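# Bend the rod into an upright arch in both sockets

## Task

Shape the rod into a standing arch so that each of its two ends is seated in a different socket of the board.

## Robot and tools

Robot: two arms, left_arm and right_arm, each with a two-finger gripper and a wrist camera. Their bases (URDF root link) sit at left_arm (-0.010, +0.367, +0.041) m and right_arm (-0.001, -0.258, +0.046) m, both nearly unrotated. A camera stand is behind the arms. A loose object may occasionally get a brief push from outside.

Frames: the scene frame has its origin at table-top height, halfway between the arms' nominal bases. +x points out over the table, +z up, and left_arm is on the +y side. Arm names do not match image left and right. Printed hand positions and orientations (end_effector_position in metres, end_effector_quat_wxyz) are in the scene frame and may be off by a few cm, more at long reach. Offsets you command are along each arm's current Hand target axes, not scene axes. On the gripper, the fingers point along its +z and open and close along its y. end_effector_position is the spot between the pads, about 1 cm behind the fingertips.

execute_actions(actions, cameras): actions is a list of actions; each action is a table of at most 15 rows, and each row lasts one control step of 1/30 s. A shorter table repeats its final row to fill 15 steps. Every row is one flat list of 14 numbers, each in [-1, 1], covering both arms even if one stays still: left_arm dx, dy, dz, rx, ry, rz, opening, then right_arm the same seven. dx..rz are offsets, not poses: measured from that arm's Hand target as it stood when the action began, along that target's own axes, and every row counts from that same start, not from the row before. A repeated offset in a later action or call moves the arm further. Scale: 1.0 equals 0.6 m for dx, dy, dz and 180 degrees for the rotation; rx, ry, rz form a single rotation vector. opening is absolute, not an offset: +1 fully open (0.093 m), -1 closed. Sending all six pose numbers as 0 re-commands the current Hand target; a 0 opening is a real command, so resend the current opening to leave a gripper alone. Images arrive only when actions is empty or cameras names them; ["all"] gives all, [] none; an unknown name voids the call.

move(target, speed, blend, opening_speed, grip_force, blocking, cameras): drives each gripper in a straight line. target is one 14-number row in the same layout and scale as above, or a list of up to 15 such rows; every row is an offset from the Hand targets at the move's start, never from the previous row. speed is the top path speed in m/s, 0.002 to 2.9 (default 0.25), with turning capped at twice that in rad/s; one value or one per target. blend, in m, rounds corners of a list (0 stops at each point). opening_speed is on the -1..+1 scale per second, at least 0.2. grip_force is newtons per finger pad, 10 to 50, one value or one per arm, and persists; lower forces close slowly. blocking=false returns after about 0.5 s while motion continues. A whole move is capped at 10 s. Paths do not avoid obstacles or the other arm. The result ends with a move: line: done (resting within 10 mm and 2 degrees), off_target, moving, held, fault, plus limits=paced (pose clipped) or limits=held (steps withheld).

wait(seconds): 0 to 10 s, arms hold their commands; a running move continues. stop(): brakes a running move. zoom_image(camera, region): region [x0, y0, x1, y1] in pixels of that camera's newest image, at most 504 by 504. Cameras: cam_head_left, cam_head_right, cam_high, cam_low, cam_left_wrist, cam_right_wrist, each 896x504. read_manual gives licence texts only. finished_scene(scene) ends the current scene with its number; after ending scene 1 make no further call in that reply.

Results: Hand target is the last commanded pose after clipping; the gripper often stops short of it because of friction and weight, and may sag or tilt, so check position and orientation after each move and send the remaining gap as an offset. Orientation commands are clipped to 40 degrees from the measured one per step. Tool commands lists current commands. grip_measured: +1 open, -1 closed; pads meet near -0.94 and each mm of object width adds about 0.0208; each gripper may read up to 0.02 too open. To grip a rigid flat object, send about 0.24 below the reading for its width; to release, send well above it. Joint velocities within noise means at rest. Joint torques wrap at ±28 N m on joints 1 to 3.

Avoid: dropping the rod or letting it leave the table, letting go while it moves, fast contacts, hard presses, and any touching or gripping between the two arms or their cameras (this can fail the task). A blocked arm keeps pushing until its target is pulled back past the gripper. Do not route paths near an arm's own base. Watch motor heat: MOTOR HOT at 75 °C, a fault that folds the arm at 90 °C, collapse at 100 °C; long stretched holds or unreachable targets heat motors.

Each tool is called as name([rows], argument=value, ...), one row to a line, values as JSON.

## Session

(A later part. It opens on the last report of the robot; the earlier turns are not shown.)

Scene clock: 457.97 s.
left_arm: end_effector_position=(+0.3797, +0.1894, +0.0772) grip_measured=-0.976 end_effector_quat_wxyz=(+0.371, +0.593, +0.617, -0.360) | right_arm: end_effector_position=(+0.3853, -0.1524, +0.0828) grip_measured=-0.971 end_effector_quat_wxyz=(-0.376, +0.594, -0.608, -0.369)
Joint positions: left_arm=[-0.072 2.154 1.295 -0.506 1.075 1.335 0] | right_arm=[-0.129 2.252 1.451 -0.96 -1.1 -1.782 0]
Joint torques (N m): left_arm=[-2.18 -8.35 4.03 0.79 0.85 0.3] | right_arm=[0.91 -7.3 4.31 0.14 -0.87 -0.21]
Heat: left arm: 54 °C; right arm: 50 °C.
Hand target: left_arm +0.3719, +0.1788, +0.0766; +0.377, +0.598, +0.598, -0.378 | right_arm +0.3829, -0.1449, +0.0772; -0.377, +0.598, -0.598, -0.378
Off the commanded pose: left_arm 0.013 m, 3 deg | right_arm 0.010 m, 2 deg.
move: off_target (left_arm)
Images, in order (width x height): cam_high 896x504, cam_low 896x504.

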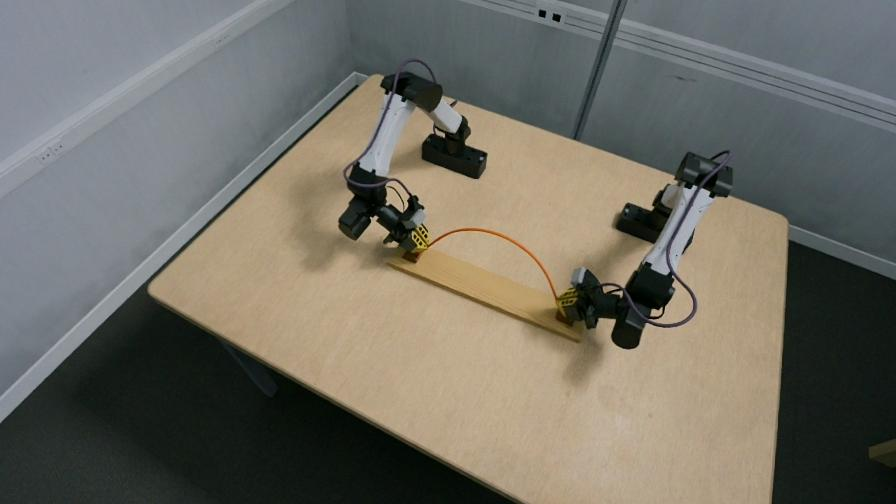

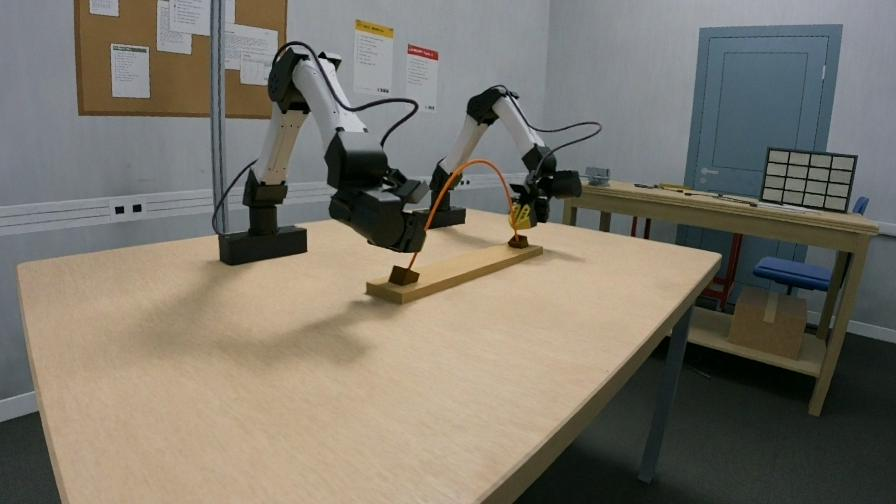

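move(target=[0.0132,0,-0.0122,0,0,0,-1,0.0117,0,-0.0092,0,0,0,-1], speed=0.03, cameras=["cam_high","cam_low"])

Scene clock: 483.53 s.
left_arm: end_effector_position=(+0.3771, +0.1925, +0.0775) grip_measured=-0.976 end_effector_quat_wxyz=(+0.384, +0.597, +0.601, -0.368) | right_arm: end_effector_position=(+0.3832, -0.1544, +0.0830) grip_measured=-0.971 end_effector_quat_wxyz=(-0.389, +0.590, -0.598, -0.377)
Joint positions: left_arm=[-0.057 2.166 1.295 -0.526 1.114 1.397 0] | right_arm=[-0.141 2.268 1.451 -0.985 -1.133 -1.834 0]
Joint torques (N m): left_arm=[-1.14 -8.01 4.93 0.49 0.55 0.26] | right_arm=[0.2 -6.84 5.63 -0.04 -0.49 -0.23]
Motor temperatures (°C): left_arm=[31 55 41 30 31 29 32] | right_arm=[29 50 40 31 33 31 32]
Heat: left arm: 55 °C; right arm: 50 °C.
Hand target: left_arm +0.3720, +0.1889, +0.0727; +0.377, +0.598, +0.598, -0.377 | right_arm +0.3829, -0.1529, +0.0732; -0.377, +0.598, -0.598, -0.378
Off the commanded pose: left_arm 0.008 m, 1 deg | right_arm 0.010 m, 2 deg.
move: done
Images, in order (width x height): cam_high 896x504, cam_low 896x504.

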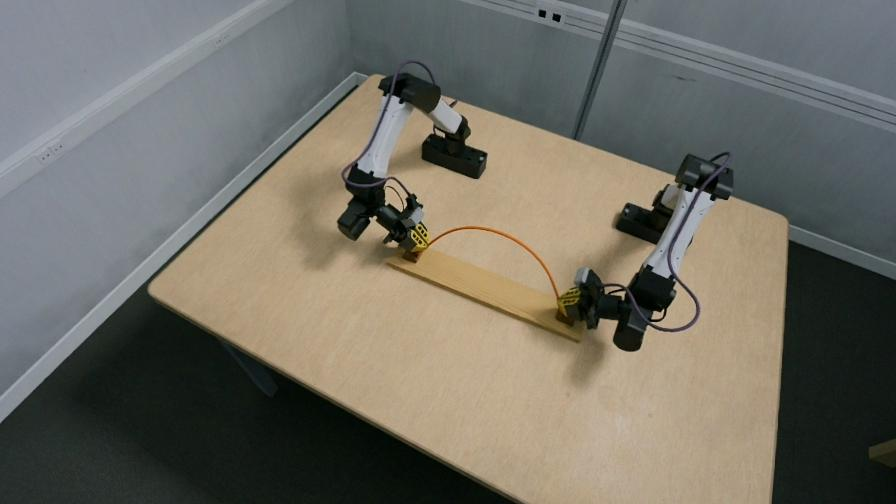

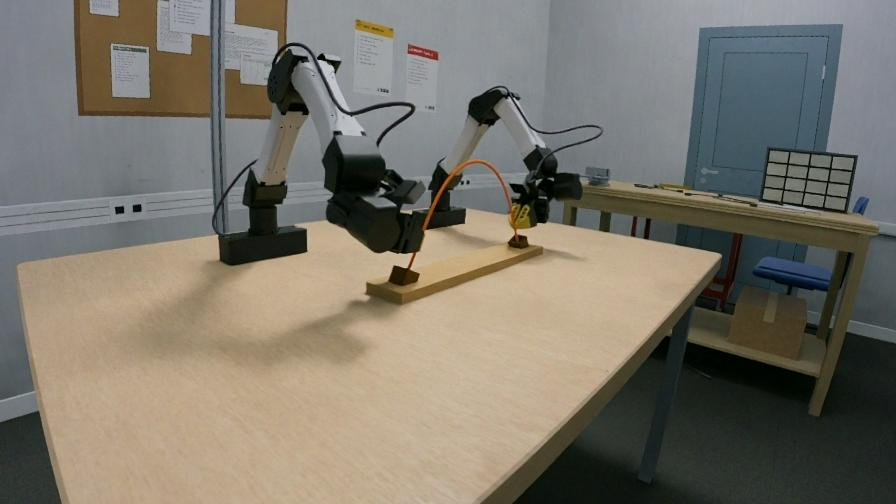

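zoom_image(camera="cam_low", region=[370, 225, 450, 300])

zoom_image(camera="cam_low", region=[490, 205, 550, 260])

zoom_image(camera="cam_high", region=[540, 280, 600, 340])

zoom_image(camera="cam_high", region=[390, 225, 440, 270])

Scaled by 6.300 from the camera's 896x504 image, which has a finer 1280x720 frame.

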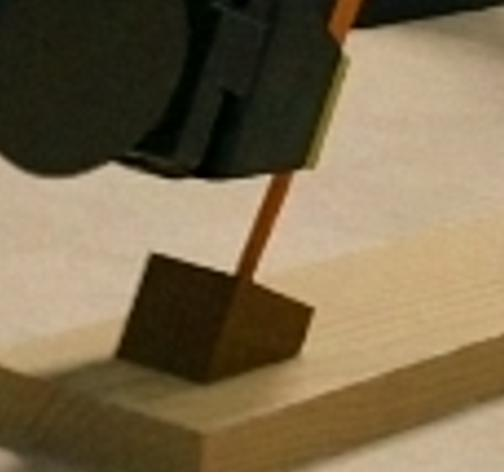

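Scaled by 8.400 from the camera's 896x504 image, which has a finer 1280x720 frame.

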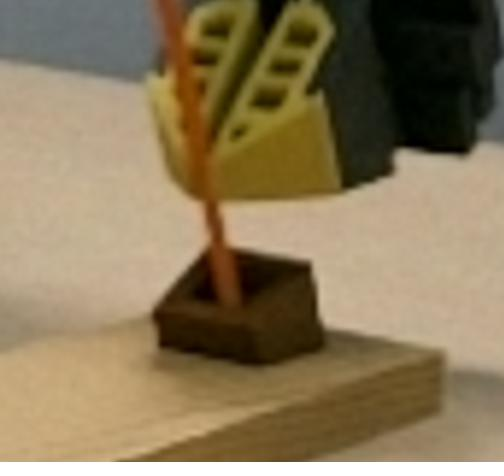

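Scaled by 8.400 from the camera's 896x504 image, which has a finer 1280x720 frame.

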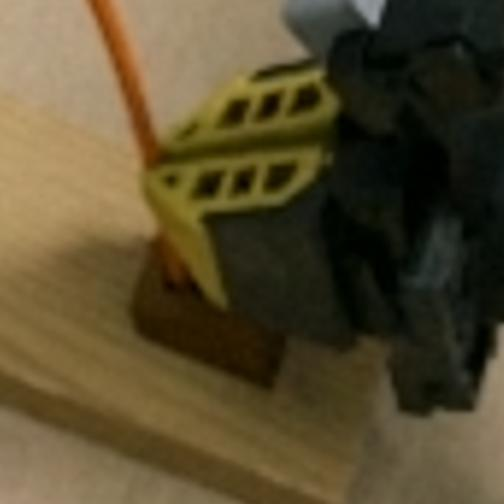

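Scaled by 10.080 from the camera's 896x504 image, which has a finer 1280x720 frame.

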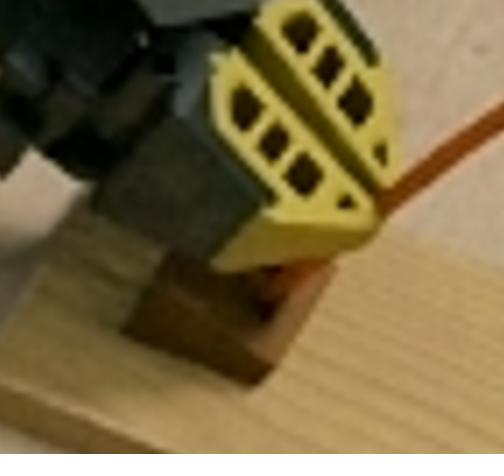

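move(target=[0.02,0,0,0,0,0,-1,0.017,0,0,0,0,0,-1], speed=0.03, cameras=["cam_high","cam_low"])

zoom_image(camera="cam_low", region=[370, 225, 450, 300])

zoom_image(camera="cam_low", region=[490, 205, 550, 260])

zoom_image(camera="cam_high", region=[540, 280, 600, 340])

Scene clock: 501.87 s.
left_arm: end_effector_position=(+0.3762, +0.1938, +0.0765) grip_measured=-0.976 end_effector_quat_wxyz=(+0.396, +0.593, +0.590, -0.379) | right_arm: end_effector_position=(+0.3841, -0.1555, +0.0826) grip_measured=-0.971 end_effector_quat_wxyz=(-0.398, +0.583, -0.595, -0.385)
Joint positions: left_arm=[-0.047 2.186 1.295 -0.527 1.155 1.429 0] | right_arm=[-0.149 2.288 1.463 -1.004 -1.159 -1.858 0]
Joint torques (N m): left_arm=[-0.85 -7.31 4.75 0.44 0.2 0.27] | right_arm=[-0.14 -6.42 4.96 0.09 -0.19 -0.22]
Heat: left arm: 53 °C; right arm: 48 °C.
Hand target: left_arm +0.3719, +0.1940, +0.0618; +0.377, +0.598, +0.598, -0.377 | right_arm +0.3830, -0.1573, +0.0640; -0.377, +0.598, -0.598, -0.378
Off the commanded pose: left_arm 0.015 m, 2 deg | right_arm 0.019 m, 3 deg.
move: off_target (left_arm, right_arm)
Images, in order (width x height): cam_high 896x504, cam_low 896x504.

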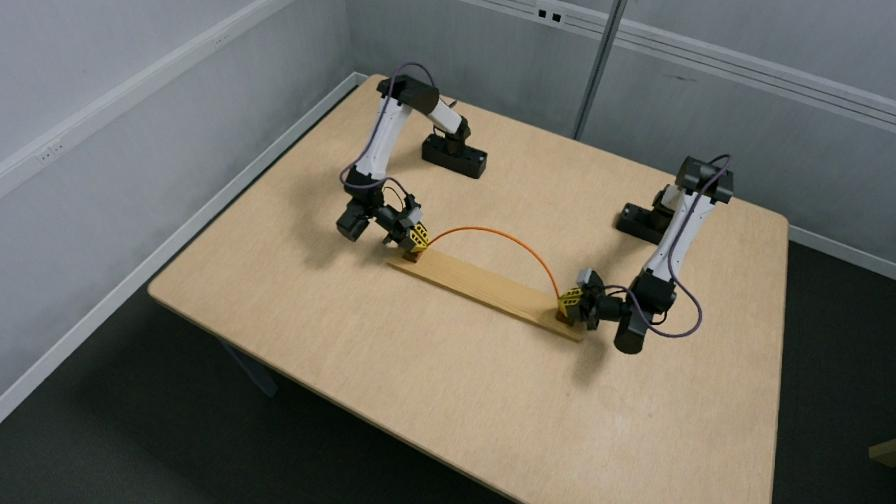

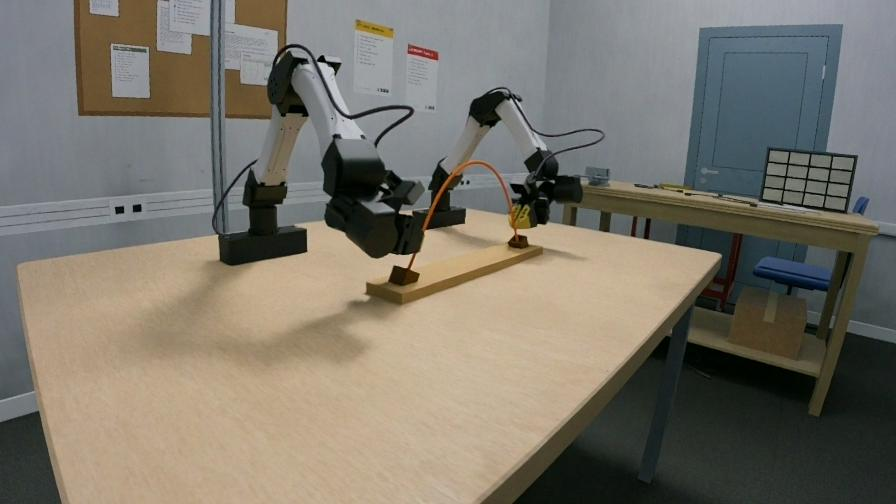

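Scaled by 6.300 from the camera's 896x504 image, which has a finer 1280x720 frame.

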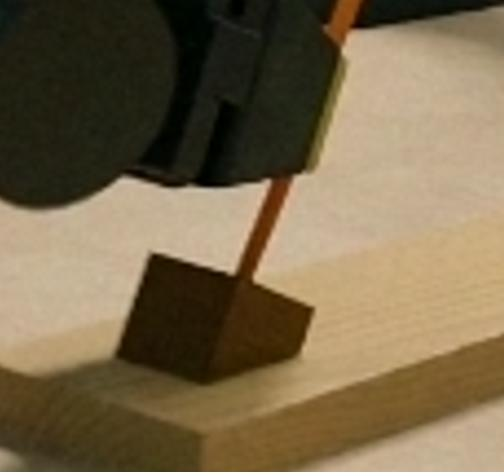

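Scaled by 8.400 from the camera's 896x504 image, which has a finer 1280x720 frame.

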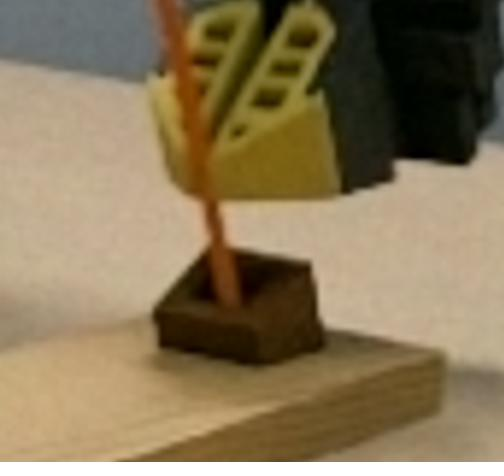

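Scaled by 8.400 from the camera's 896x504 image, which has a finer 1280x720 frame.

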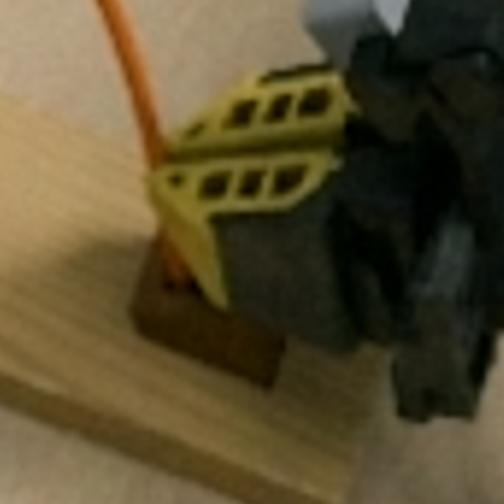

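move([
  [-0.018,0.005,-0.0087,0,0,0,-1,-0.0225,0,-0.0108,0,0,0,-1],
  [-0.018,0.005,-0.0087,0,0,0,-0.4,-0.0225,0,-0.0108,0,0,0,-0.4],
], speed=0.03, opening_speed=0.5, cameras=["cam_high","cam_low"])

zoom_image(camera="cam_low", region=[370, 225, 450, 300])

zoom_image(camera="cam_low", region=[490, 205, 550, 260])

zoom_image(camera="cam_high", region=[540, 280, 600, 340])

zoom_image(camera="cam_high", region=[390, 225, 440, 270])

Scene clock: 514.47 s.
left_arm: end_effector_position=(+0.3714, +0.1967, +0.0716) grip_measured=-0.402 end_effector_quat_wxyz=(+0.372, +0.590, +0.606, -0.381) | right_arm: end_effector_position=(+0.3809, -0.1596, +0.0768) grip_measured=-0.402 end_effector_quat_wxyz=(-0.374, +0.593, -0.604, -0.378)
Joint positions: left_arm=[-0.046 2.188 1.304 -0.584 1.122 1.431 0.026] | right_arm=[-0.15 2.288 1.472 -1.027 -1.104 -1.86 0.026]
Joint torques (N m): left_arm=[-0.9 -8.83 6.34 0.49 0.51 0.25] | right_arm=[0.06 -8.72 5.44 -0.13 -0.73 -0.17]
Heat: left arm: 52 °C; right arm: 47 °C.
Hand target: left_arm +0.3750, +0.1941, +0.0739; +0.377, +0.598, +0.598, -0.377 | right_arm +0.3829, -0.1573, +0.0790; -0.377, +0.598, -0.598, -0.378
Off the commanded pose: left_arm 0.005 m, 2 deg | right_arm 0.004 m, 1 deg.
move: done; target 2's new opening was sent with right_arm's hand 0.005 m and 3 deg from that target
Images, in order (width x height): cam_high 896x504, cam_low 896x504.

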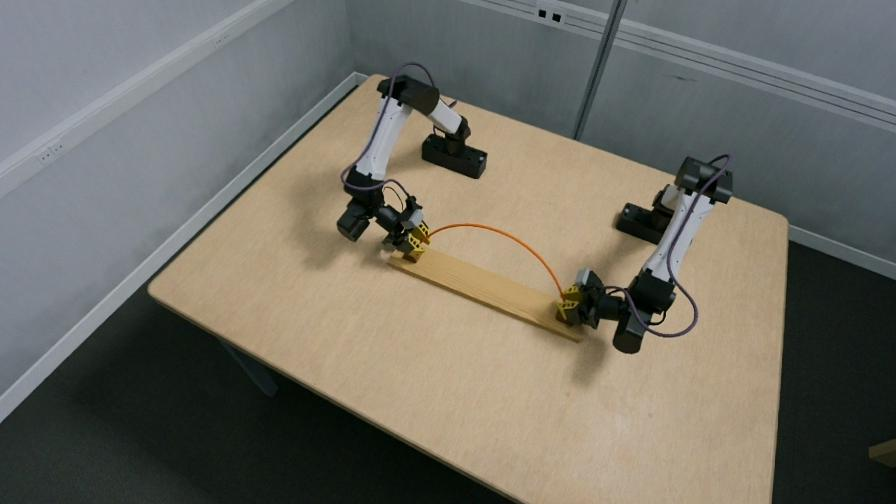

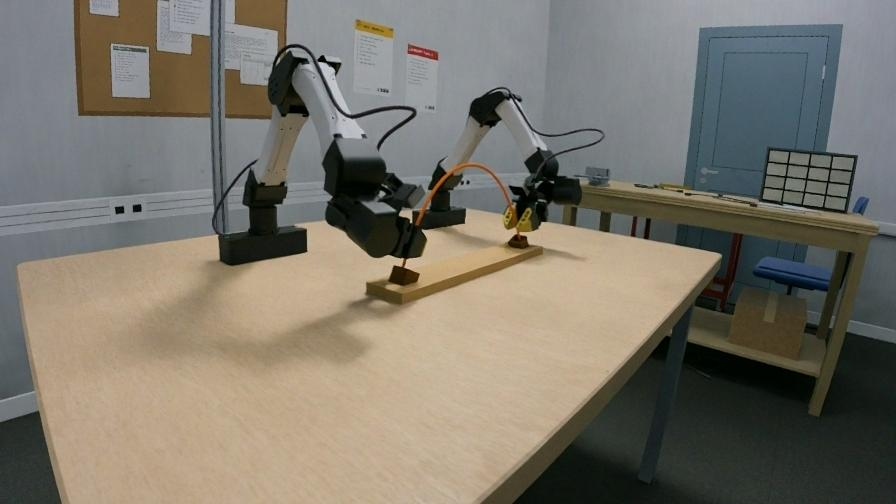

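Scaled by 6.300 from the camera's 896x504 image, which has a finer 1280x720 frame.

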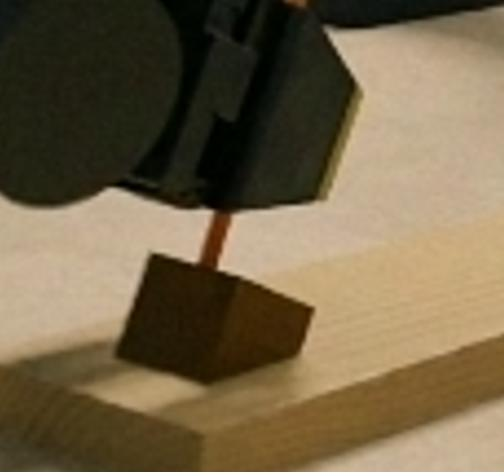

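Scaled by 8.400 from the camera's 896x504 image, which has a finer 1280x720 frame.

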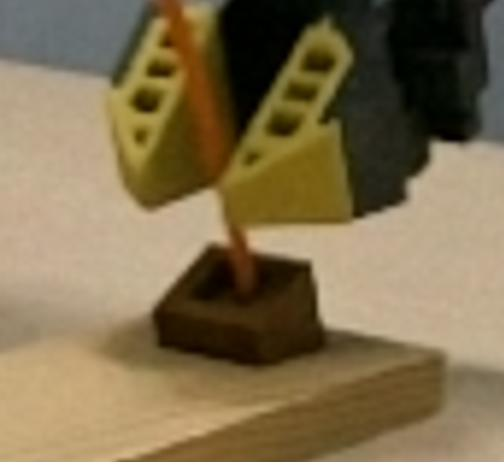

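Scaled by 8.400 from the camera's 896x504 image, which has a finer 1280x720 frame.

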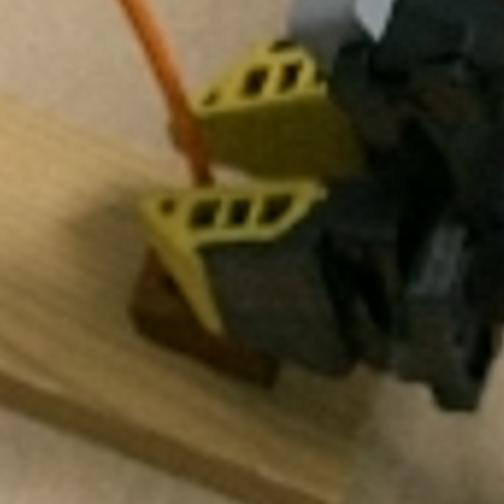

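Scaled by 10.080 from the camera's 896x504 image, which has a finer 1280x720 frame.

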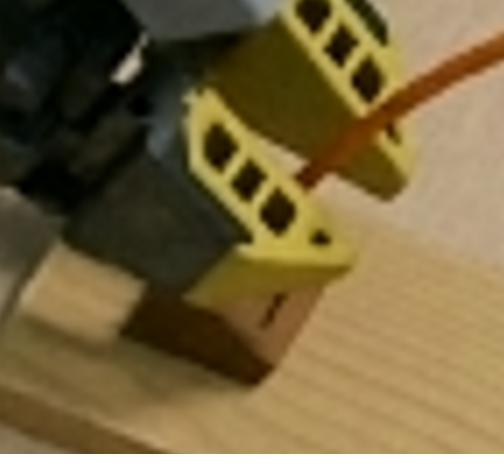

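move(target=[0,-0.006,-0.2,0,0,0,-0.4,0,0,-0.2,0,0,0,-0.4], speed=0.06, cameras=["cam_high","cam_low"])

zoom_image(camera="cam_low", region=[360, 150, 560, 310])

zoom_image(camera="cam_high", region=[380, 210, 600, 350])

Scene clock: 526.63 s.
left_arm: end_effector_position=(+0.3660, +0.3010, +0.1210) grip_measured=-0.402 end_effector_quat_wxyz=(+0.370, +0.591, +0.605, -0.385) | right_arm: end_effector_position=(+0.3790, -0.2620, +0.1142) grip_measured=-0.402 end_effector_quat_wxyz=(+0.354, -0.564, +0.655, +0.359)
Joint positions: left_arm=[0.226 2.256 1.615 -1.379 1.073 2.04 0.026] | right_arm=[-0.397 2.321 1.713 -1.467 -0.973 -2.078 0.026]
Joint torques (N m): left_arm=[-0.2 -9.07 7.16 -0.58 0.44 0.27] | right_arm=[-0.84 -11.55 6.58 -0.76 -0.63 -0.19]
Heat: left arm: 53 °C; right arm: 47 °C.
Hand target: left_arm +0.3714, +0.3024, +0.1256; +0.377, +0.598, +0.598, -0.378 | right_arm +0.3830, -0.2657, +0.1307; +0.377, -0.598, +0.598, +0.377
Off the commanded pose: left_arm 0.007 m, 2 deg | right_arm 0.017 m, 8 deg.
joint sent to its limit (right arm) — joint 6 (wrist roll), lower limit. The joint targets are off in orientation, not in position.
move: off_target (right_arm)
Images, in order (width x height): cam_high 896x504, cam_low 896x504.

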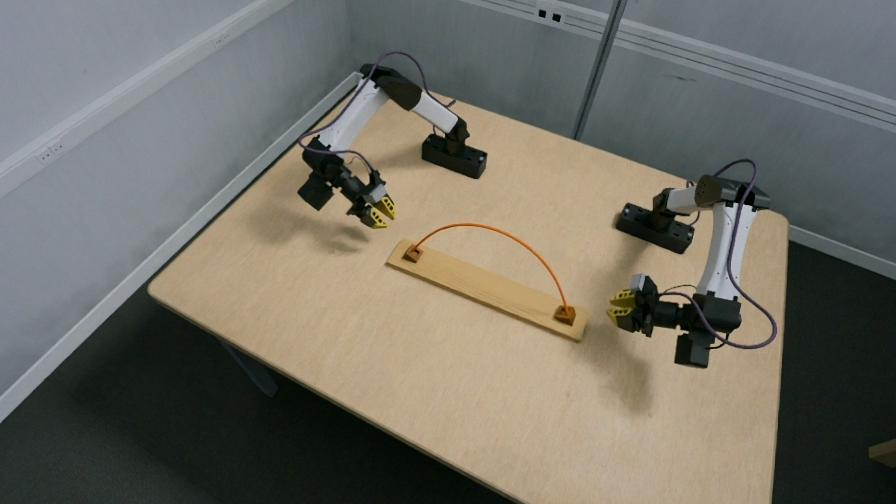

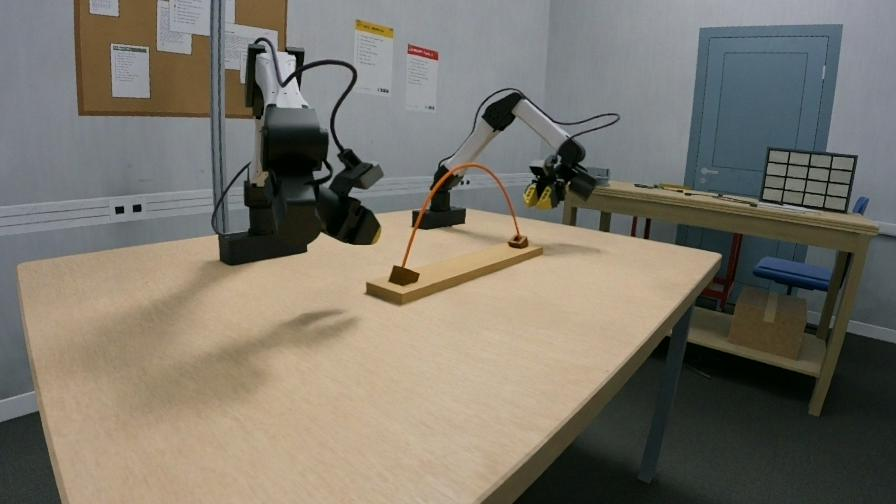

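Scaled by 2.520 from the camera's 896x504 image, which has a finer 1280x720 frame.

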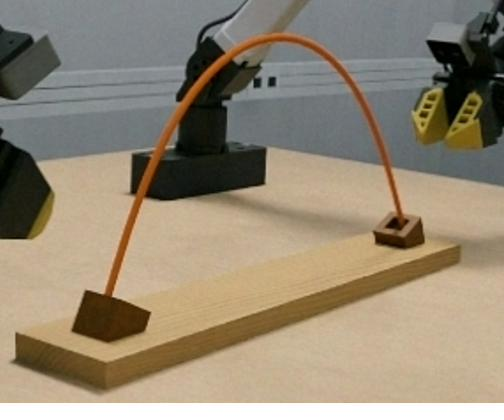

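Scaled by 2.291 from the camera's 896x504 image, which has a finer 1280x720 frame.

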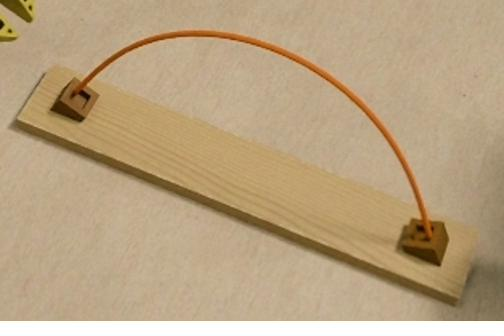

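zoom_image(camera="cam_high", region=[395, 230, 435, 270])

zoom_image(camera="cam_high", region=[540, 290, 590, 335])

Scaled by 12.600 from the camera's 896x504 image, which has a finer 1280x720 frame.

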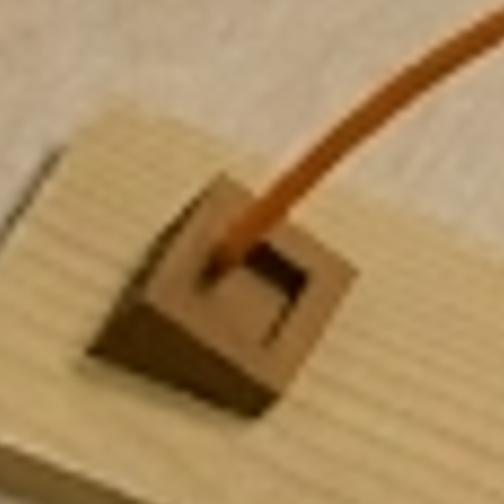

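Scaled by 10.080 from the camera's 896x504 image, which has a finer 1280x720 frame.

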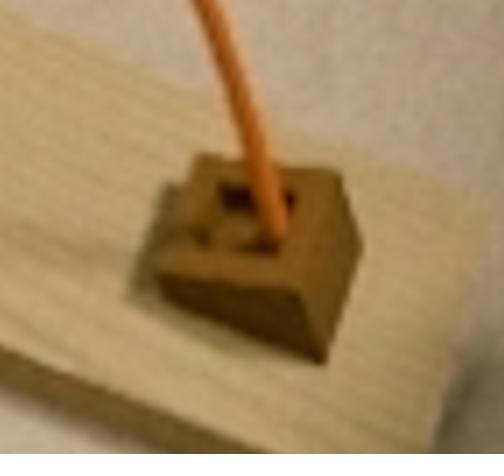

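finished_scene(scene=1)

The scene is finished: the task was done.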